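# Put the orange into the foam net sleeve

## Task

Place the orange so that it ends up inside the foam net sleeve. Tearing the net by pulling on it too hard counts against the result.

## Robot and tools

Robot and frames. There are two arms, left_arm and right_arm, each with six revolute joints and a two-finger parallel gripper. The scene frame has its origin at table-top height, halfway between the two nominal base spots. +x points out over the table, +z points up, and +y points toward left_arm. The arm names do not match left and right in the camera images. The calibrated bases, in metres, are left_arm (+0.031, +0.374, +0.006) and right_arm (+0.049, -0.254, +0.010), both turned almost not at all. Every hand pose, target, velocity and wrist-camera pose is reported in that arm's own base frame. The table and the fixed cameras use the scene frame. A gripper's fingers extend along its own +z axis and close along its y axis. end_effector_position is the point between the finger pads, about 1 cm short of the tips. Positions are in metres and orientations are quaternions in wxyz order. Both can be off by a few centimetres, more so at long reach. Friction and weight can leave a gripper sagging, tilted or short of its target, so check the result after each motion.

execute_actions(actions, cameras). actions is a list of actions. Each action is a list of up to 15 rows, and each row is one control step of 1/30 s. If an action has fewer than 15 rows, its last row repeats to fill the rest. Every row holds 14 numbers in [-1, 1], and both arms are always included: dx, dy, dz, rx, ry, rz, opening for left_arm, then the same seven for right_arm. The six pose numbers are offsets, not poses. They are measured from that arm's Hand target as it stood when the action began, along that arm's base axes. Every row in an action counts from that same start point, but the next action starts from wherever the Hand target now is, so offsets add up across actions. A value of 1.0 equals 0.6 m of translation or 180 degrees of rotation. rx, ry, rz form one rotation vector, applied about the Hand target position. A translation longer than 1.0 may be scaled down along its direction. opening is absolute: +1 is fully open (0.094 m) and -1 is closed. Six zeros re-send the current Hand target. A 0 in the opening slot is itself a command, so repeat an arm's current opening to leave it unchanged. Each step, the commanded orientation is limited to 40 degrees away from the measured one. An empty actions list returns the state plus images.

move(target, speed, blend, opening_speed, grip_force, blocking, cameras). target is one 14-number row laid out as above, or a list of up to 15 such rows. Every row is an offset from the Hand targets at the moment of the call, not from the previous row. speed is the path's top speed in m/s, from 0.002 to 2.9 (default 0.25); turning is capped at twice that number in rad/s. It can be one number or one per target. blend is a corner radius in metres; the default 0 stops at each waypoint. opening_speed is how fast the commanded opening changes, in units per second on the -1 to +1 scale, with a minimum of 0.2. Use it to close gently on the soft orange and the net. grip_force is the force limit per finger pad in newtons, from 10 to 50. It can be one value or one per arm, and it stays set until changed. Lower values close more slowly. blocking=false returns after about 0.5 s while the motion keeps going. A move lasts at most 10 s. Paths do not avoid obstacles or the other arm. The result adds a move: line with the outcome (done, off_target, moving, held, fault) and any limits that acted (paced means the pose was clipped; held means steps were withheld).

wait(seconds) runs the scene for 0 to 10 s while the arms hold their commands. stop() brakes a running move. zoom_image(camera, region) enlarges a part of the latest image from cam_high, cam_low, cam_left_wrist or cam_right_wrist. region is [x0, y0, x1, y1] in pixels from the top-left corner, at most 504 by 504. All cameras are 672x504. read_manual gives only licence text. finished_scene(scene) ends the scene (1 or 2) for good. The orange must stay in the sleeve once the robot lets go.

Result lines. Hand target is the last commanded pose after clipping, and the next offsets count from it. A gripper at rest short of its Hand target stays short until a new command is sent, which can be a missing offset. Tool commands lists each gripper's current command. grip_measured is the measured opening on the command scale; the last Joint positions value is that opening in metres. grip_effort_nm is the gripper motor's averaged effort, negative when closing. It is not a pad force and it keeps an offset at rest. Joint torques include gravity, friction and offsets. Joint velocities may read within noise. MOTOR HOT appears at 75 °C and OVER-TEMPERATURE FAULT at 90 °C, when that arm folds and goes idle. Holding loads, stretched poses and pushing toward unreachable targets all heat the motors.

Avoid the following. Do not pull the net hard enough to tear it. Do not drop the orange, let anything fall off the table, or leave anything outside the table. Do not strike fixed or heavy objects, and do not make fast contacts, since speed and overshoot add force. Keep the two grippers, their housings and their wrist cameras from touching, and never close one gripper on the other arm's fingers. Do not route paths close to an arm's own base. A blocked arm keeps pressing until it is commanded back. Squeezing harder crushes the soft orange more. Simulated time, including time spent thinking, counts against the result, and so do jerky motion and heavy effort.

Each tool is called after "Emit:" as name(argument=value, ...) on one line, values as JSON.

## Session

Emit:
execute_actions(actions=[], cameras=["all"])

Scene clock: 0.00 s.
left_arm: end_effector_position=(+0.3545, -0.1541, +0.2961) grip_measured=-0.985 grip_effort_nm=n/a end_effector_quat_wxyz=(+0.706, +0.639, +0.299, -0.063) | right_arm: end_effector_position=(+0.3422, +0.3430, +0.3010) grip_measured=-0.986 grip_effort_nm=n/a end_effector_quat_wxyz=(+0.313, -0.064, +0.693, +0.647)
Joint positions: left_arm=[0.032 1.426 0.862 0.578 1.253 1.031 0.001] | right_arm=[0.57 1.58 0.996 0.625 -0.641 1.053 0.001]
Joint velocities: within noise
Joint torques (N m): no reading
Heat: left arm: 31 °C; right arm: 33 °C.
Hand target: left_arm +0.3546, -0.1535, +0.2994; +0.707, +0.639, +0.298, -0.060 | right_arm +0.3419, +0.3418, +0.3115; +0.322, -0.068, +0.684, +0.650
Tool commands: left_gripper/opening=-1.0 right_gripper/opening=-1.0

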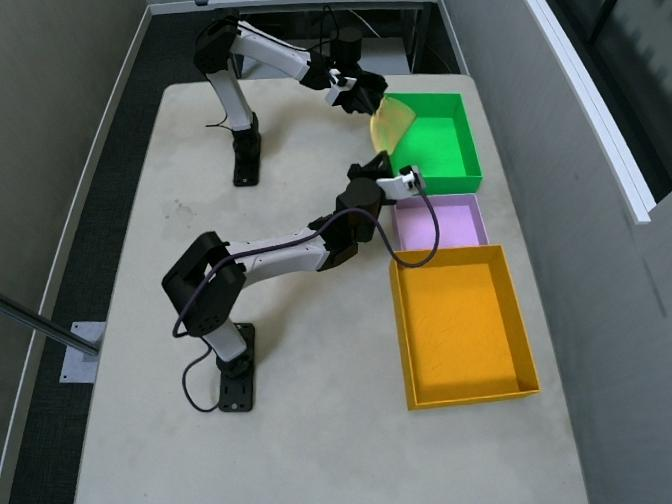

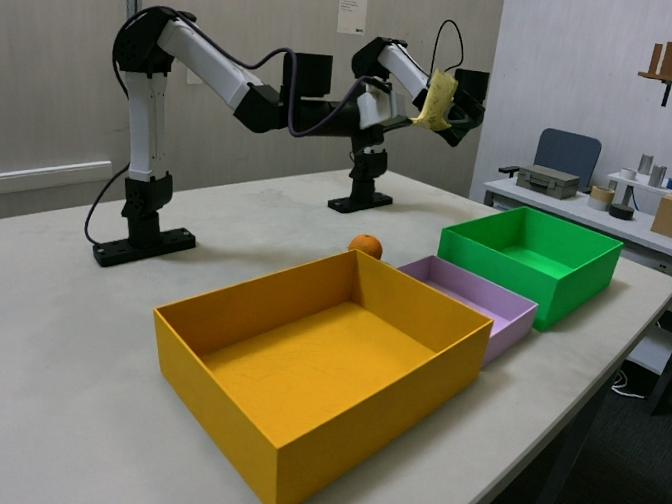

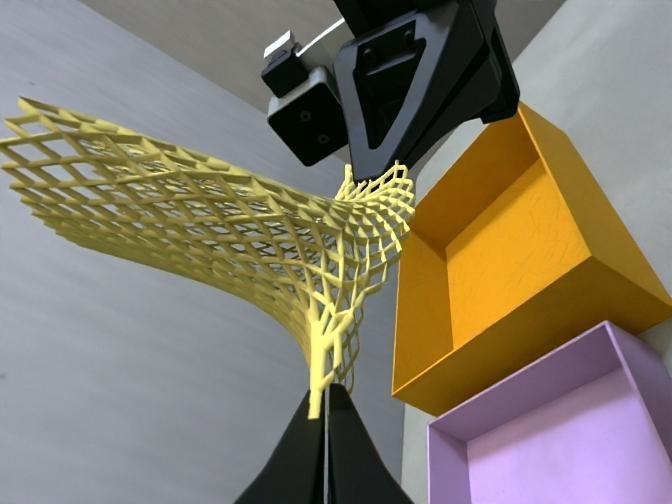

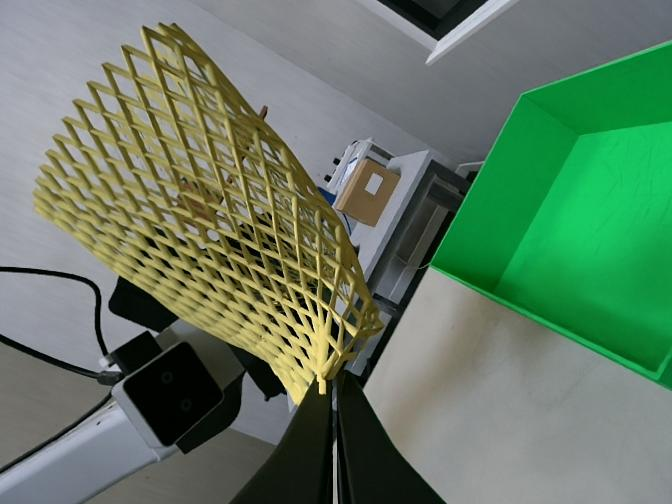

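Emit:
zoom_image(camera="cam_high", region=[300, 50, 500, 220])

Emit:
zoom_image(camera="cam_low", region=[330, 40, 520, 280])

Emit:
zoom_image(camera="cam_left_wrist", region=[0, 60, 504, 504])

Emit:
zoom_image(camera="cam_right_wrist", region=[0, 0, 504, 504])

Scaled by 2.520 from the camera's 672x504 image, which has a finer 960x720 frame.

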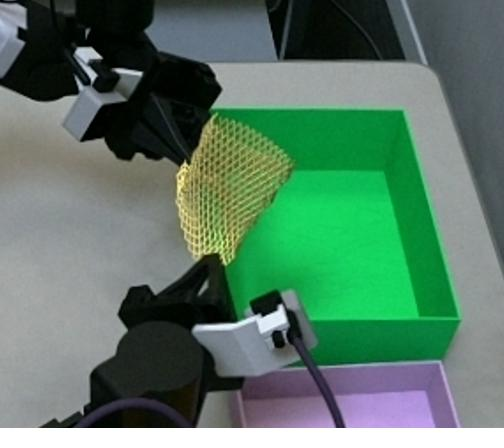

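Scaled by 2.100 from the camera's 672x504 image, which has a finer 960x720 frame.

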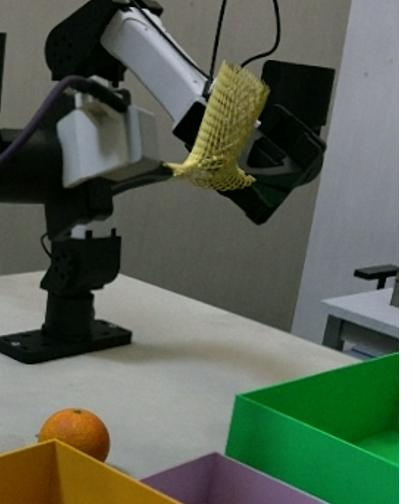

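Scaled by 1.000.

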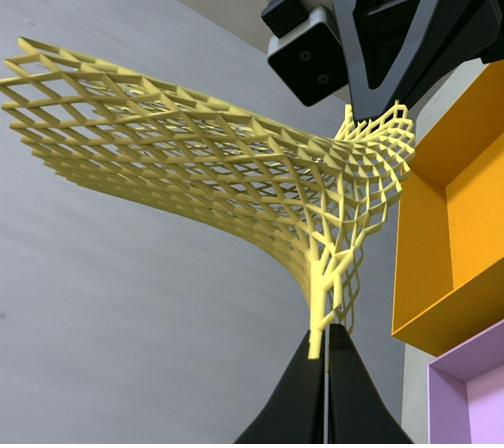

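Scaled by 1.000.

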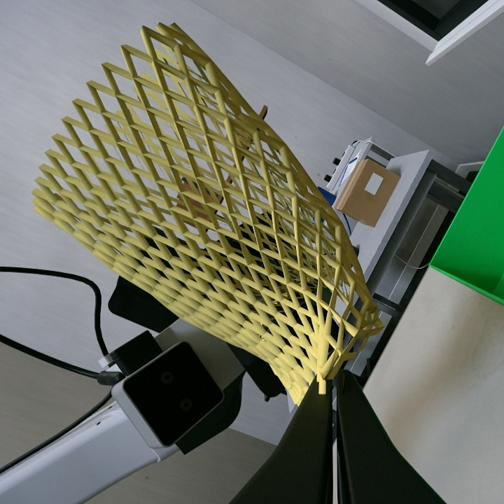

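Emit:
zoom_image(camera="cam_left_wrist", region=[240, 220, 440, 430])

Emit:
zoom_image(camera="cam_right_wrist", region=[220, 240, 420, 450])

Emit:
zoom_image(camera="cam_low", region=[390, 50, 490, 150])

Emit:
zoom_image(camera="cam_high", region=[350, 80, 430, 165])

Scaled by 2.400 from the camera's 672x504 image, which has a finer 960x720 frame.

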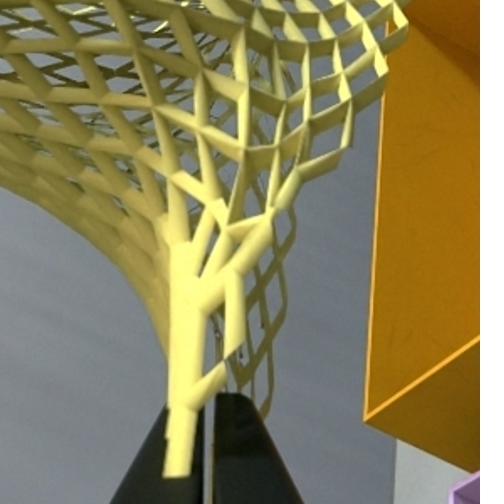

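Scaled by 2.400 from the camera's 672x504 image, which has a finer 960x720 frame.

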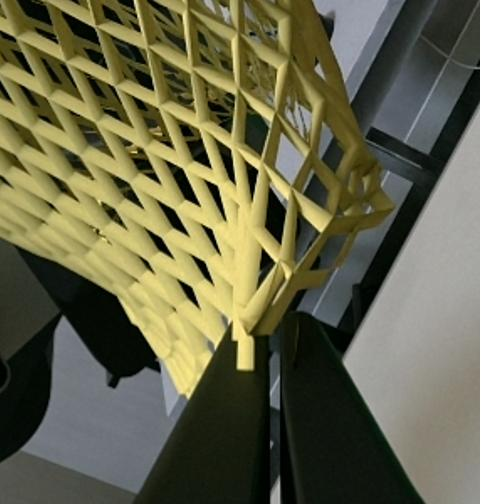

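Scaled by 5.040 from the camera's 672x504 image, which has a finer 960x720 frame.

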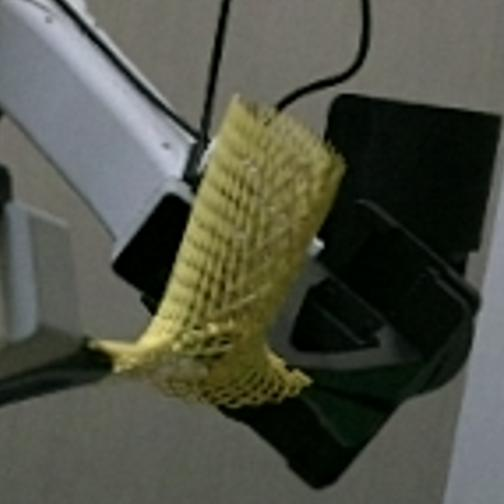

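Scaled by 5.929 from the camera's 672x504 image, which has a finer 960x720 frame.

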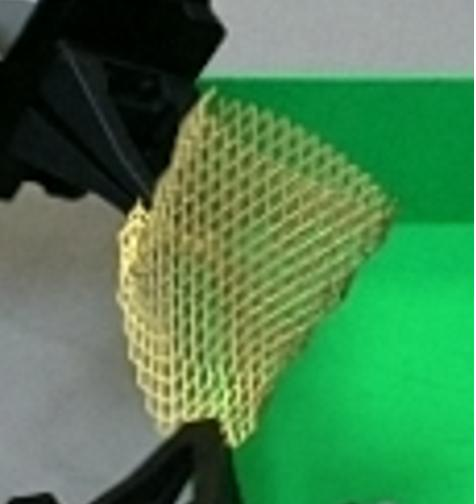

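Emit:
move(target=[0, -0.35, 0, 0, 0, 0, -1, 0, -0.3167, 0, 0, 0, 0, -1], speed=0.2, cameras=["all"])

Scene clock: 61.47 s.
left_arm: end_effector_position=(+0.3487, -0.3622, +0.2960) grip_measured=-0.985 grip_effort_nm=-0.82 end_effector_quat_wxyz=(+0.705, +0.640, +0.298, -0.070) | right_arm: end_effector_position=(+0.3454, +0.1536, +0.3077) grip_measured=-0.986 grip_effort_nm=-0.78 end_effector_quat_wxyz=(+0.315, -0.062, +0.688, +0.650)
Joint positions: left_arm=[-0.597 1.645 1.073 0.578 0.637 1.033 0.001] | right_arm=[-0.032 1.39 0.813 0.714 -1.238 1.159 0.001]
Joint torques (N m): left_arm=[-0.02 -6.82 9.17 1.96 -0.14 0.02] | right_arm=[-0.24 -7.02 5.29 1.87 -0.02 0.04]
Heat: left arm: 41 °C; right arm: 42 °C.
Hand target: left_arm +0.3546, -0.3635, +0.2995; +0.707, +0.639, +0.298, -0.060 | right_arm +0.3419, +0.1517, +0.3116; +0.322, -0.068, +0.684, +0.651
Off the commanded pose: left_arm 0.007 m, 1 deg | right_arm 0.006 m, 1 deg.
move: done

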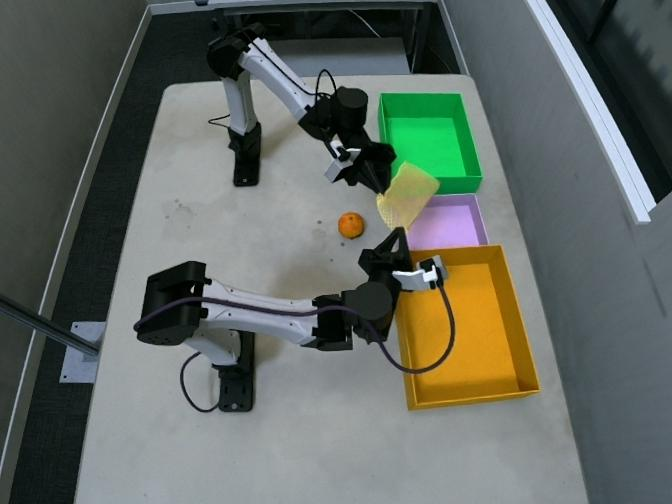

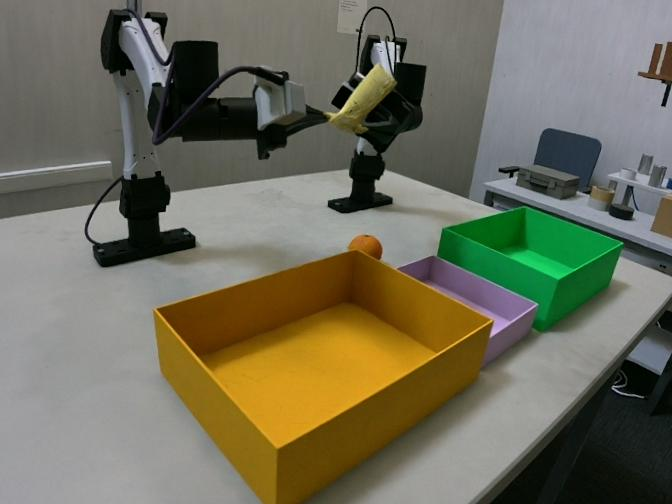

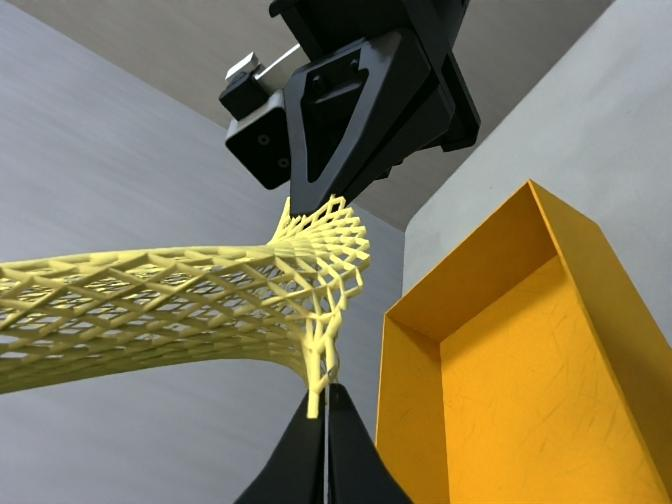

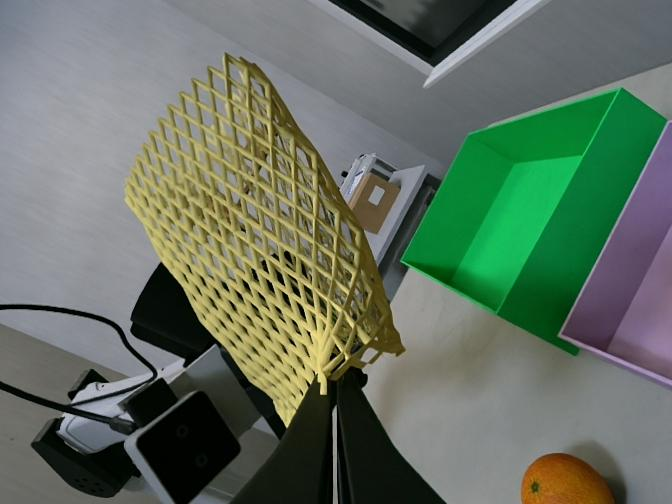

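Emit:
move(target=[-0.106, 0.205, -0.176, 0, 0, -0.111, -1, -0.1065, 0.2285, -0.2027, 0, 0, 0.111, -1], speed=0.15, cameras=["all"])

Scene clock: 121.07 s.
left_arm: end_effector_position=(+0.2932, -0.2423, +0.2000) grip_measured=-0.985 grip_effort_nm=-0.82 end_effector_quat_wxyz=(+0.690, +0.682, +0.175, -0.170) | right_arm: end_effector_position=(+0.2772, +0.2887, +0.1919) grip_measured=-0.986 grip_effort_nm=-0.78 end_effector_quat_wxyz=(+0.201, -0.193, +0.662, +0.696)
Joint positions: left_arm=[-0.23 1.681 0.644 1.074 1.33 1.041 0.001] | right_arm=[0.393 1.767 0.62 1.274 -1.177 1.125 0.001]
Joint torques (N m): left_arm=[0.4 -5.45 4.53 1.64 0.08 -0.21] | right_arm=[0.54 -6.83 3.75 1.88 0.18 0.04]
Heat: left arm: 43 °C; right arm: 41 °C.
Hand target: left_arm +0.2910, -0.2405, +0.1938; +0.686, +0.681, +0.183, -0.182 | right_arm +0.2780, +0.2888, +0.1899; +0.204, -0.186, +0.662, +0.696
Off the commanded pose: left_arm 0.007 m, 2 deg | right_arm 0.002 m, 1 deg.
move: done

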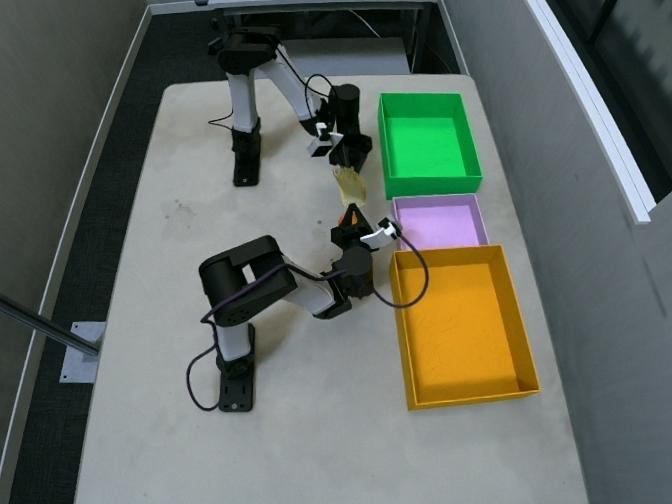

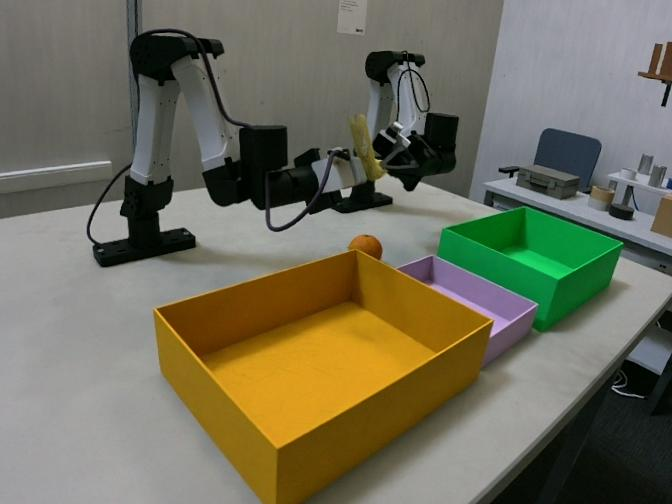

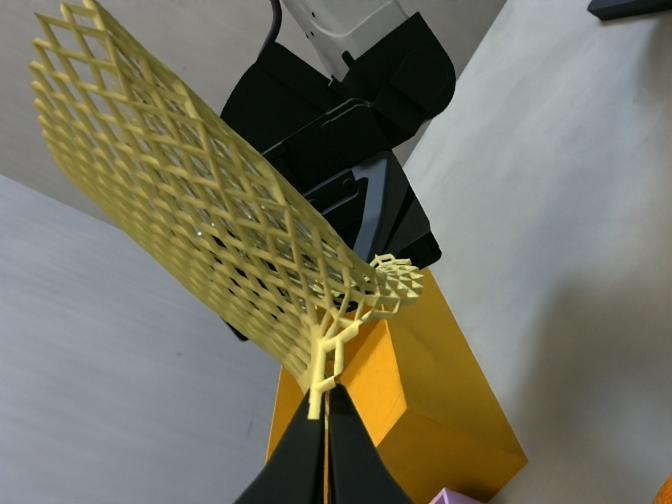

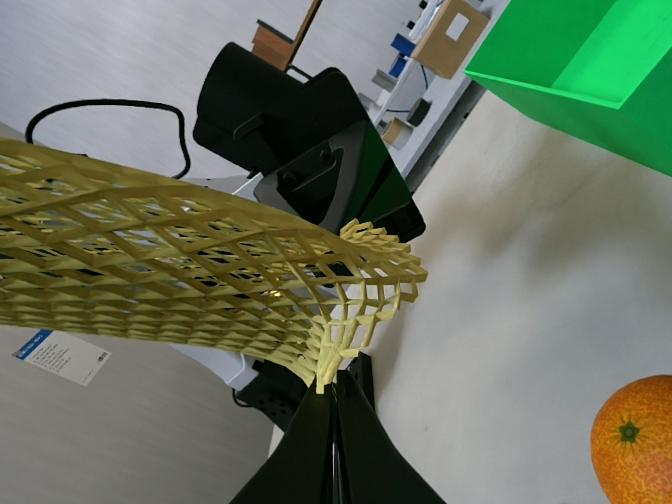

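Emit:
zoom_image(camera="cam_high", region=[300, 130, 420, 260])

Emit:
zoom_image(camera="cam_low", region=[300, 90, 470, 270])

Emit:
zoom_image(camera="cam_right_wrist", region=[270, 180, 470, 400])

Emit:
zoom_image(camera="cam_left_wrist", region=[270, 220, 470, 440])

Scaled by 3.877 from the camera's 672x504 image, which has a finer 960x720 frame.

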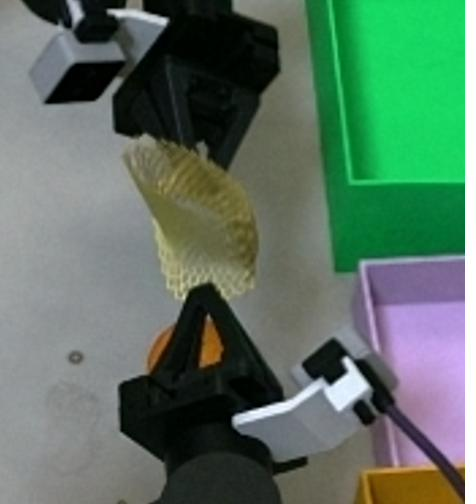

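Scaled by 2.800 from the camera's 672x504 image, which has a finer 960x720 frame.

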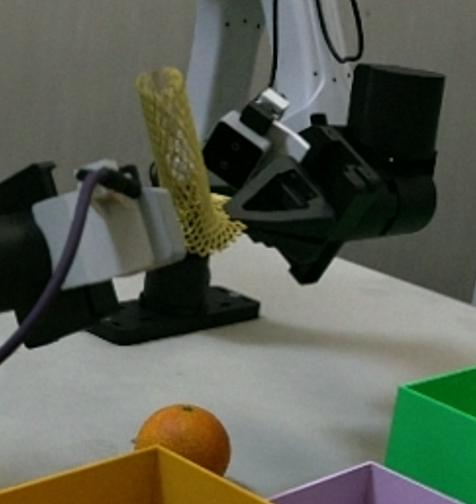

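Scaled by 2.291 from the camera's 672x504 image, which has a finer 960x720 frame.

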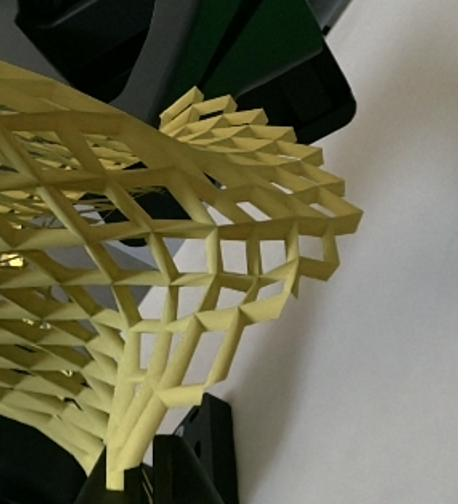

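Scaled by 2.291 from the camera's 672x504 image, which has a finer 960x720 frame.

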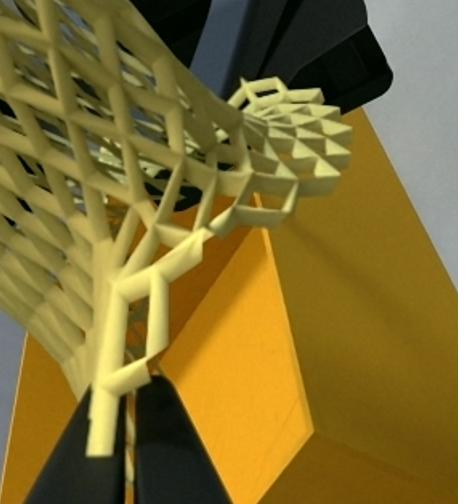

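Emit:
zoom_image(camera="cam_high", region=[190, 310, 290, 420])

Emit:
zoom_image(camera="cam_high", region=[200, 90, 300, 200])

Emit:
zoom_image(camera="cam_right_wrist", region=[472, 304, 672, 504])

Scaled by 4.582 from the camera's 672x504 image, which has a finer 960x720 frame.

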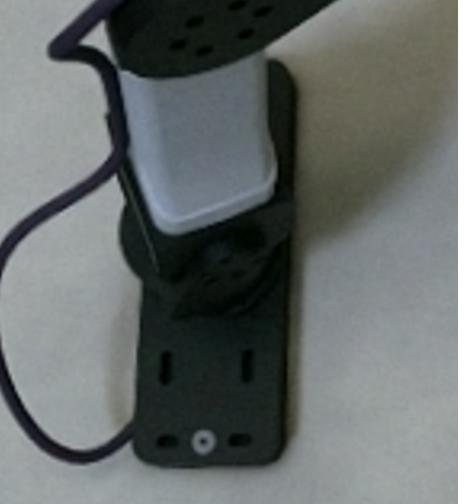

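Scaled by 4.582 from the camera's 672x504 image, which has a finer 960x720 frame.

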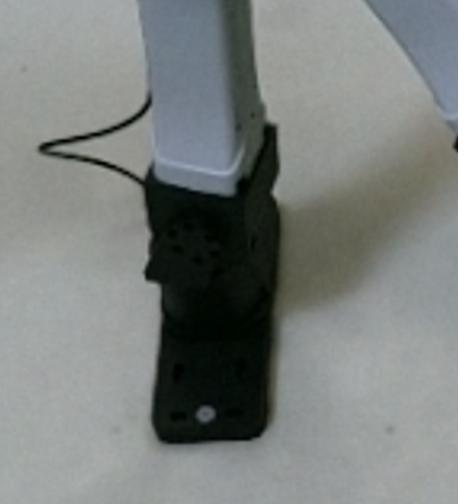

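Scaled by 2.520 from the camera's 672x504 image, which has a finer 960x720 frame.

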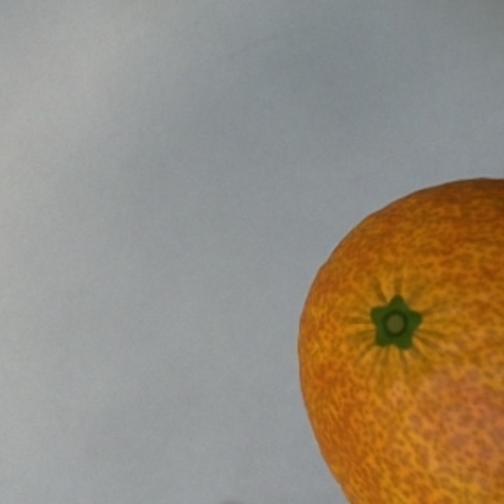

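Emit:
zoom_image(camera="cam_high", region=[325, 158, 375, 212])

Emit:
zoom_image(camera="cam_low", region=[335, 105, 405, 190])

Scaled by 9.333 from the camera's 672x504 image, which has a finer 960x720 frame.

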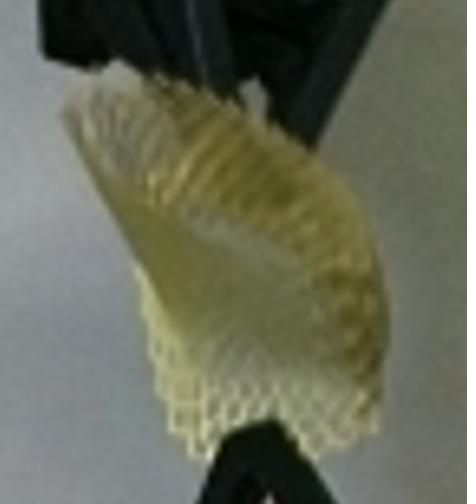

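Scaled by 5.929 from the camera's 672x504 image, which has a finer 960x720 frame.

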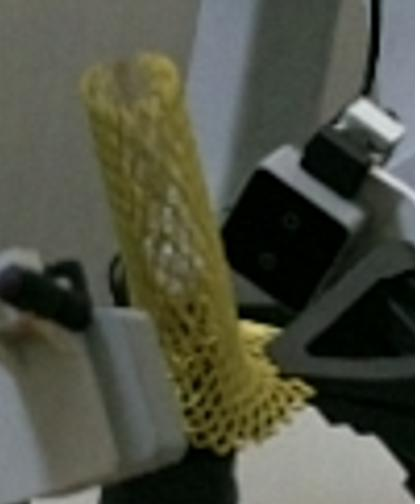

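Emit:
move(target=[0.0073, 0.034, -0.0663, 0.2222, 0, 0, -1, 0.0075, 0.0425, -0.0665, -0.2222, 0, 0, -1], speed=0.15, cameras=["all"])

Emit:
zoom_image(camera="cam_high", region=[310, 150, 400, 240])

Emit:
zoom_image(camera="cam_low", region=[300, 110, 440, 270])

Scene clock: 192.07 s.
left_arm: end_effector_position=(+0.2913, -0.2200, +0.1526) grip_measured=-0.985 grip_effort_nm=-0.82 end_effector_quat_wxyz=(+0.423, +0.860, +0.267, -0.102) | right_arm: end_effector_position=(+0.2785, +0.3124, +0.1473) grip_measured=-0.986 grip_effort_nm=-0.78 end_effector_quat_wxyz=(+0.122, -0.239, +0.859, +0.436)
Joint positions: left_arm=[-0.289 1.562 1.126 -0.723 0.826 2.068 0.001] | right_arm=[0.553 1.649 1.141 -0.438 -0.757 0.265 0.001]
Joint torques (N m): left_arm=[-0.55 -5.49 8.58 0.82 0.26 0.03] | right_arm=[0.76 -7.47 7.91 1.23 -0.13 -0.17]
Heat: left arm: 39 °C; right arm: 41 °C.
Hand target: left_arm +0.2954, -0.2201, +0.1541; +0.412, +0.874, +0.234, -0.108 | right_arm +0.2827, +0.3142, +0.1502; +0.129, -0.245, +0.860, +0.428
Off the commanded pose: left_arm 0.004 m, 4 deg | right_arm 0.005 m, 1 deg.
joint sent to its limit (left arm) — joint 6 (wrist roll), upper limit. The joint targets are off in orientation, not in position.
move: off_target (left_arm)

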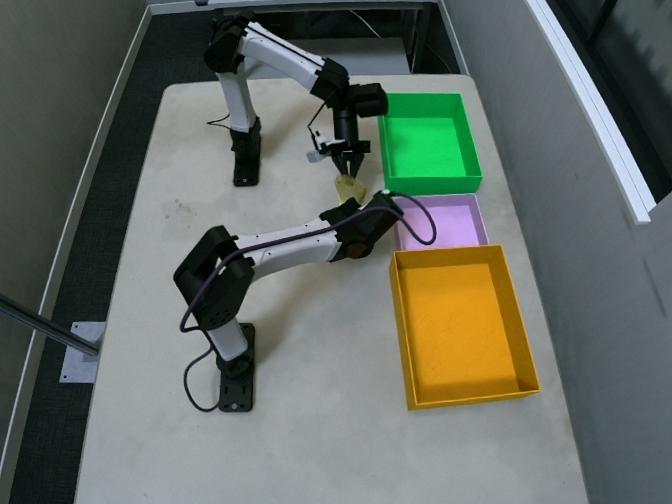

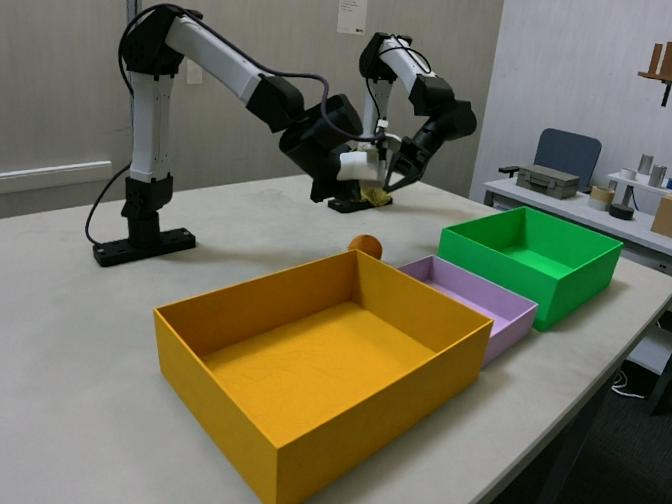

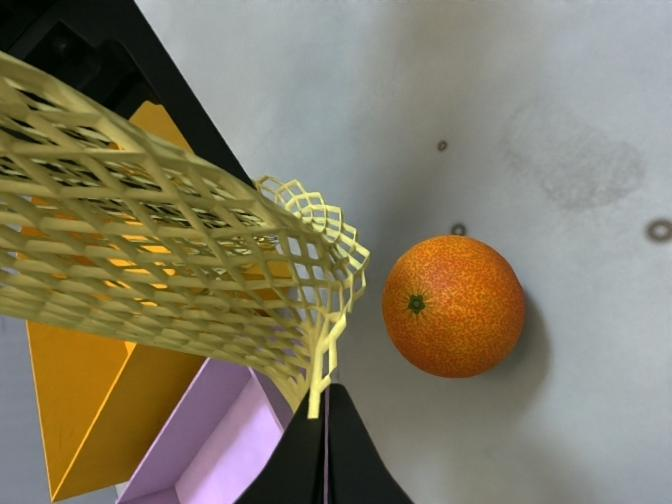

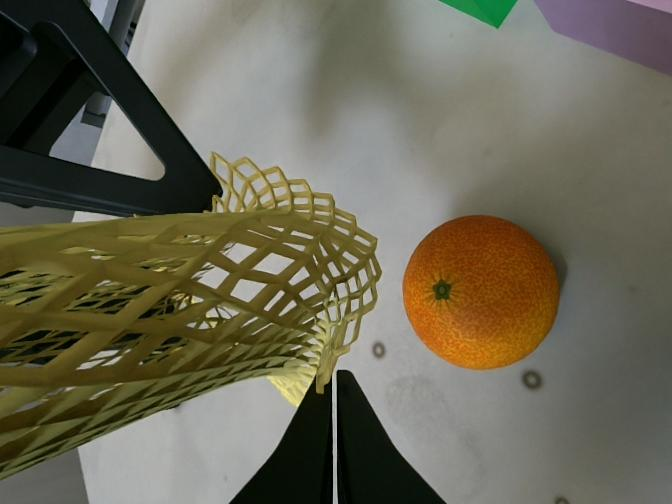

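Scaled by 5.600 from the camera's 672x504 image, which has a finer 960x720 frame.

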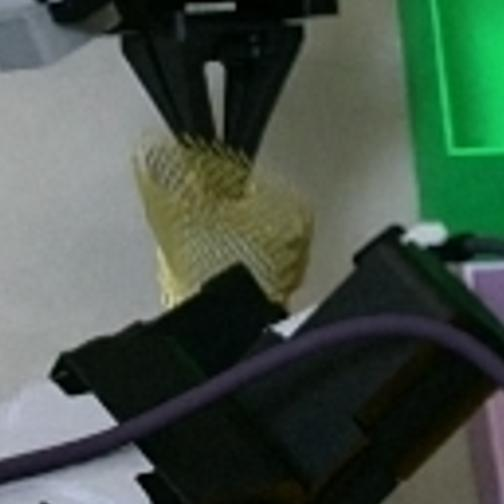

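Scaled by 3.150 from the camera's 672x504 image, which has a finer 960x720 frame.

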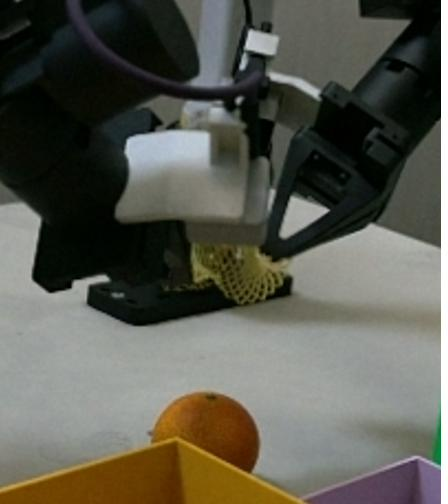

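Emit:
move(target=[0.0167, 0, -0.0977, 0, 0.0833, 0, -1, 0.0167, 0, -0.0955, 0, 0.0833, 0, -1], speed=0.1, cameras=["all"])

Emit:
zoom_image(camera="cam_high", region=[310, 150, 400, 240])

Emit:
zoom_image(camera="cam_low", region=[310, 150, 430, 270])

Scene clock: 257.40 s.
left_arm: end_effector_position=(+0.3000, -0.2209, +0.0917) grip_measured=-0.985 grip_effort_nm=-0.83 end_effector_quat_wxyz=(+0.377, +0.844, +0.322, -0.204) | right_arm: end_effector_position=(+0.2877, +0.3131, +0.0864) grip_measured=-0.986 grip_effort_nm=-0.78 end_effector_quat_wxyz=(+0.017, -0.191, +0.872, +0.450)
Joint positions: left_arm=[-0.268 1.815 1.189 -0.781 0.875 2.068 0.001] | right_arm=[0.511 1.88 1.199 -0.473 -0.864 0.273 0.001]
Joint torques (N m): left_arm=[0.68 -7.15 7.9 0.36 0.6 0.04] | right_arm=[-0.28 -9.18 7.42 0.9 -0.53 0.04]
Heat: left arm: 48 °C; right arm: 42 °C.
Hand target: left_arm +0.3054, -0.2201, +0.0954; +0.377, +0.853, +0.286, -0.222 | right_arm +0.2926, +0.3143, +0.0927; +0.015, -0.187, +0.870, +0.456
Off the commanded pose: left_arm 0.007 m, 5 deg | right_arm 0.008 m, 1 deg.
joint sent to its limit (left arm) — joint 6 (wrist roll), upper limit. The joint targets are off in orientation, not in position.
move: off_target (left_arm)

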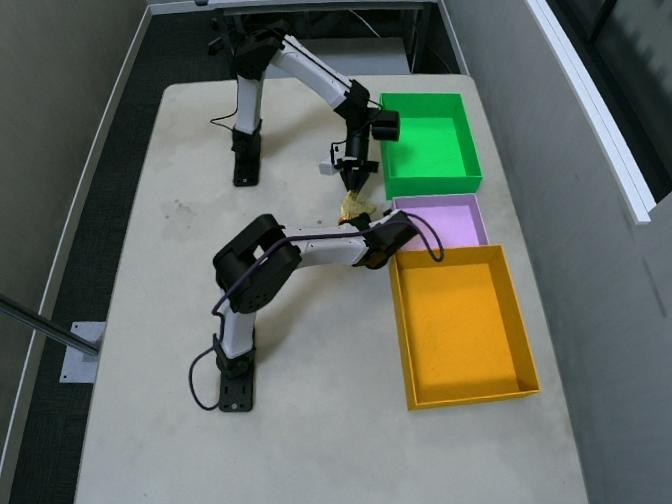

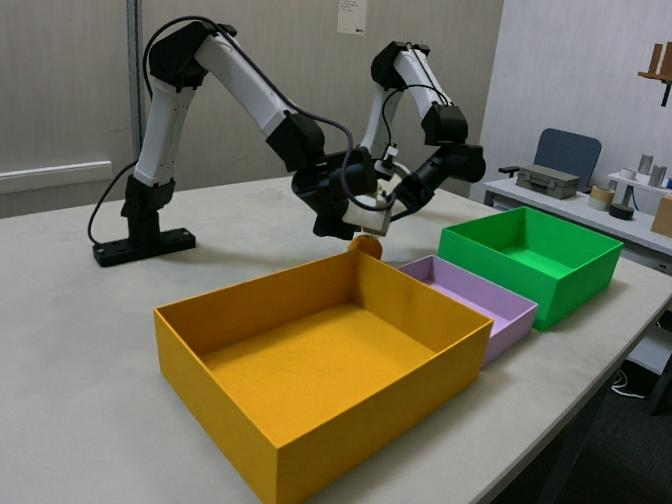

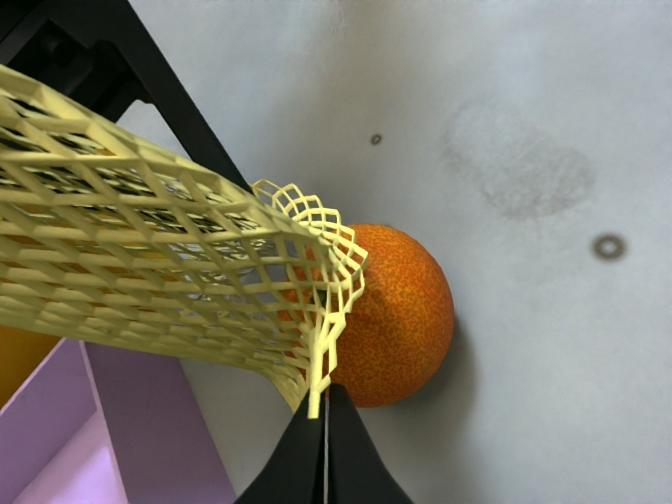

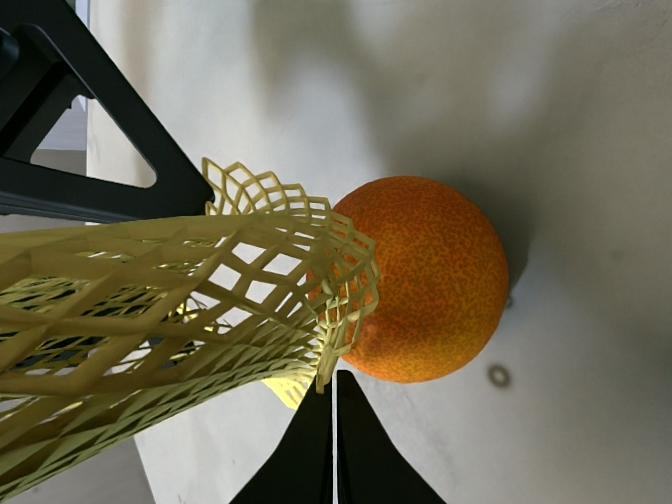

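Scaled by 5.600 from the camera's 672x504 image, which has a finer 960x720 frame.

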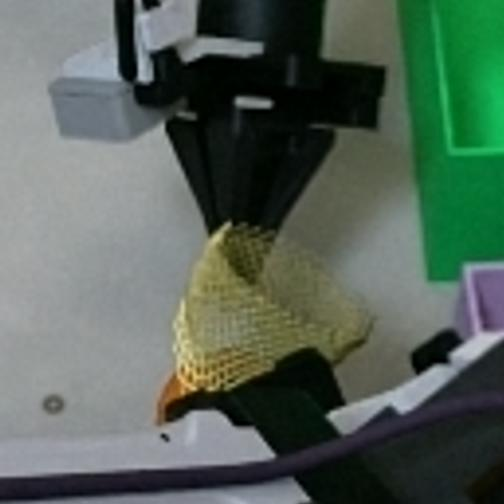

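Scaled by 4.200 from the camera's 672x504 image, which has a finer 960x720 frame.

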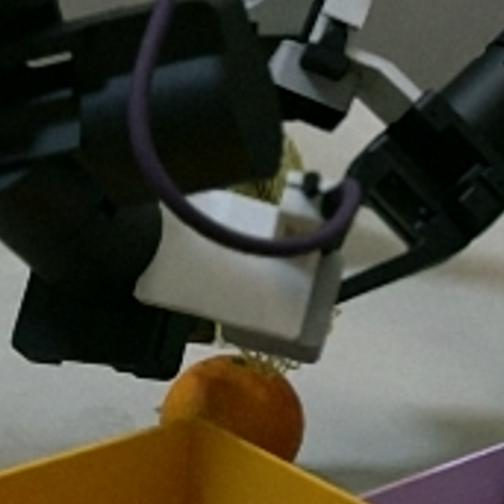

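Emit:
zoom_image(camera="cam_left_wrist", region=[200, 160, 400, 420])

Emit:
zoom_image(camera="cam_right_wrist", region=[180, 140, 400, 420])

Scaled by 1.938 from the camera's 672x504 image, which has a finer 960x720 frame.

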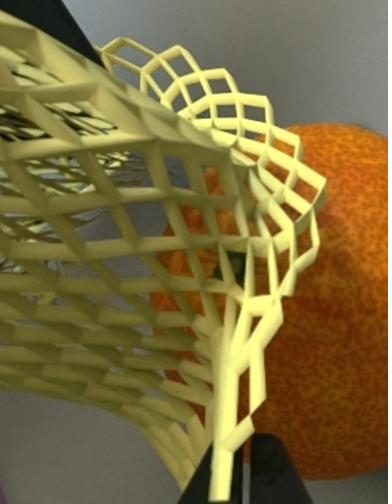

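Scaled by 1.800 from the camera's 672x504 image, which has a finer 960x720 frame.

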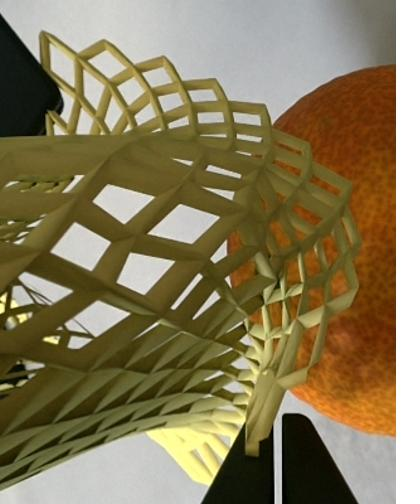

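Emit:
move(target=[0, 0, 0.0288, 0.0056, 0.0427, 0.0351, -1, 0, 0, 0.031, 0.0356, -0.1978, 0.1485, -1], speed=0.12, cameras=["all"])

Emit:
zoom_image(camera="cam_high", region=[310, 150, 430, 270])

Emit:
zoom_image(camera="cam_low", region=[310, 150, 430, 270])

Scene clock: 317.77 s.
left_arm: end_effector_position=(+0.3006, -0.2207, +0.1101) grip_measured=-0.985 grip_effort_nm=-0.83 end_effector_quat_wxyz=(+0.360, +0.828, +0.350, -0.249) | right_arm: end_effector_position=(+0.2886, +0.3140, +0.0993) grip_measured=-0.986 grip_effort_nm=-0.78 end_effector_quat_wxyz=(+0.173, -0.504, +0.739, +0.413)
Joint positions: left_arm=[-0.258 1.856 1.311 -0.959 0.905 2.052 0.001] | right_arm=[0.511 1.88 1.262 -0.566 -0.867 -0.505 0.001]
Joint torques (N m): left_arm=[0.76 -7.25 7.73 0.18 0.61 -0.19] | right_arm=[-0.29 -10.99 7.25 0.83 -0.55 -0.17]
Heat: left arm: 46 °C; right arm: 47 °C.
Hand target: left_arm +0.3055, -0.2200, +0.1127; +0.362, +0.822, +0.359, -0.254 | right_arm +0.2926, +0.3143, +0.1113; +0.184, -0.508, +0.732, +0.416
Off the commanded pose: left_arm 0.005 m, 1 deg | right_arm 0.013 m, 2 deg.
move: off_target (right_arm)

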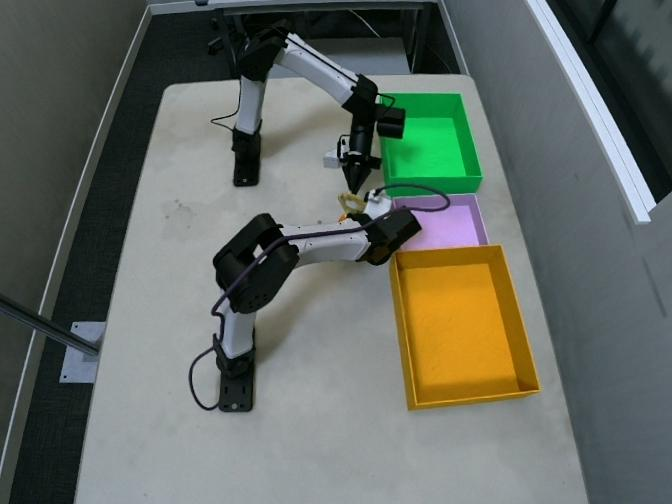

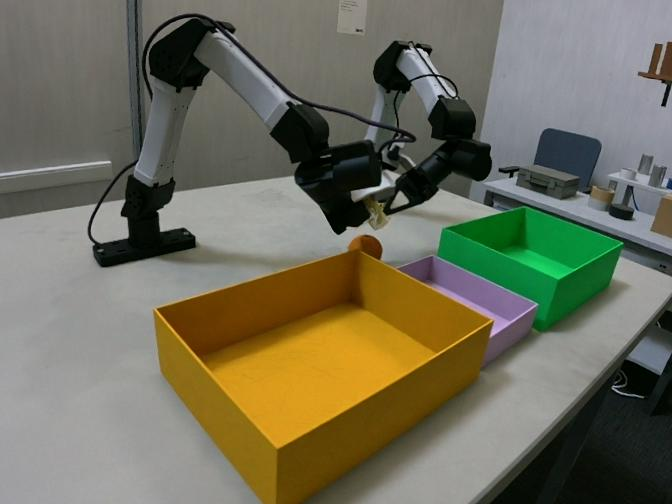

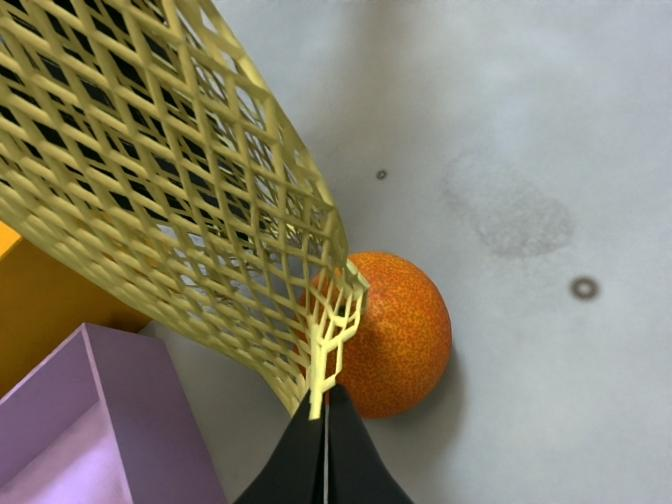

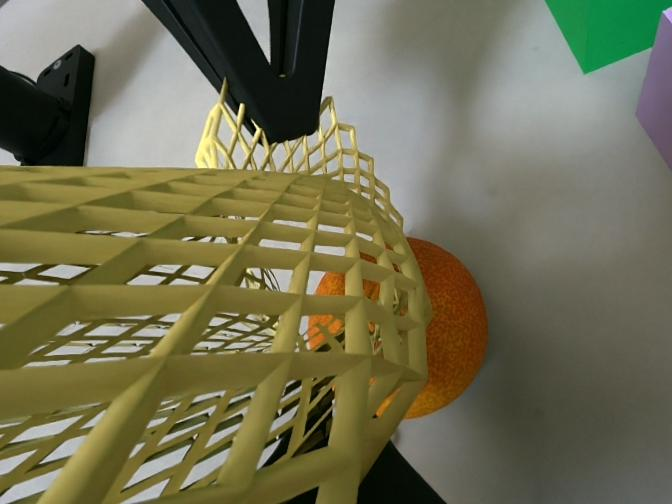

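Scaled by 4.200 from the camera's 672x504 image, which has a finer 960x720 frame.

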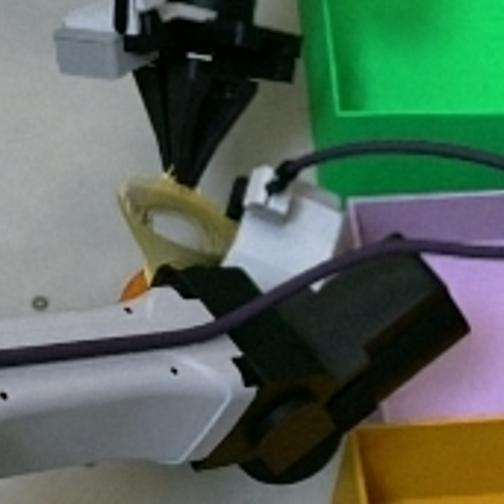

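Scaled by 4.200 from the camera's 672x504 image, which has a finer 960x720 frame.

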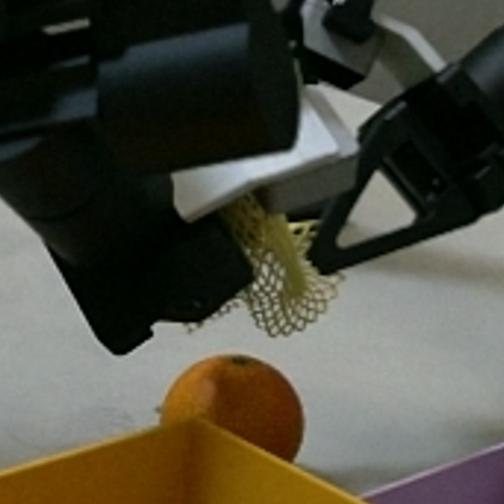

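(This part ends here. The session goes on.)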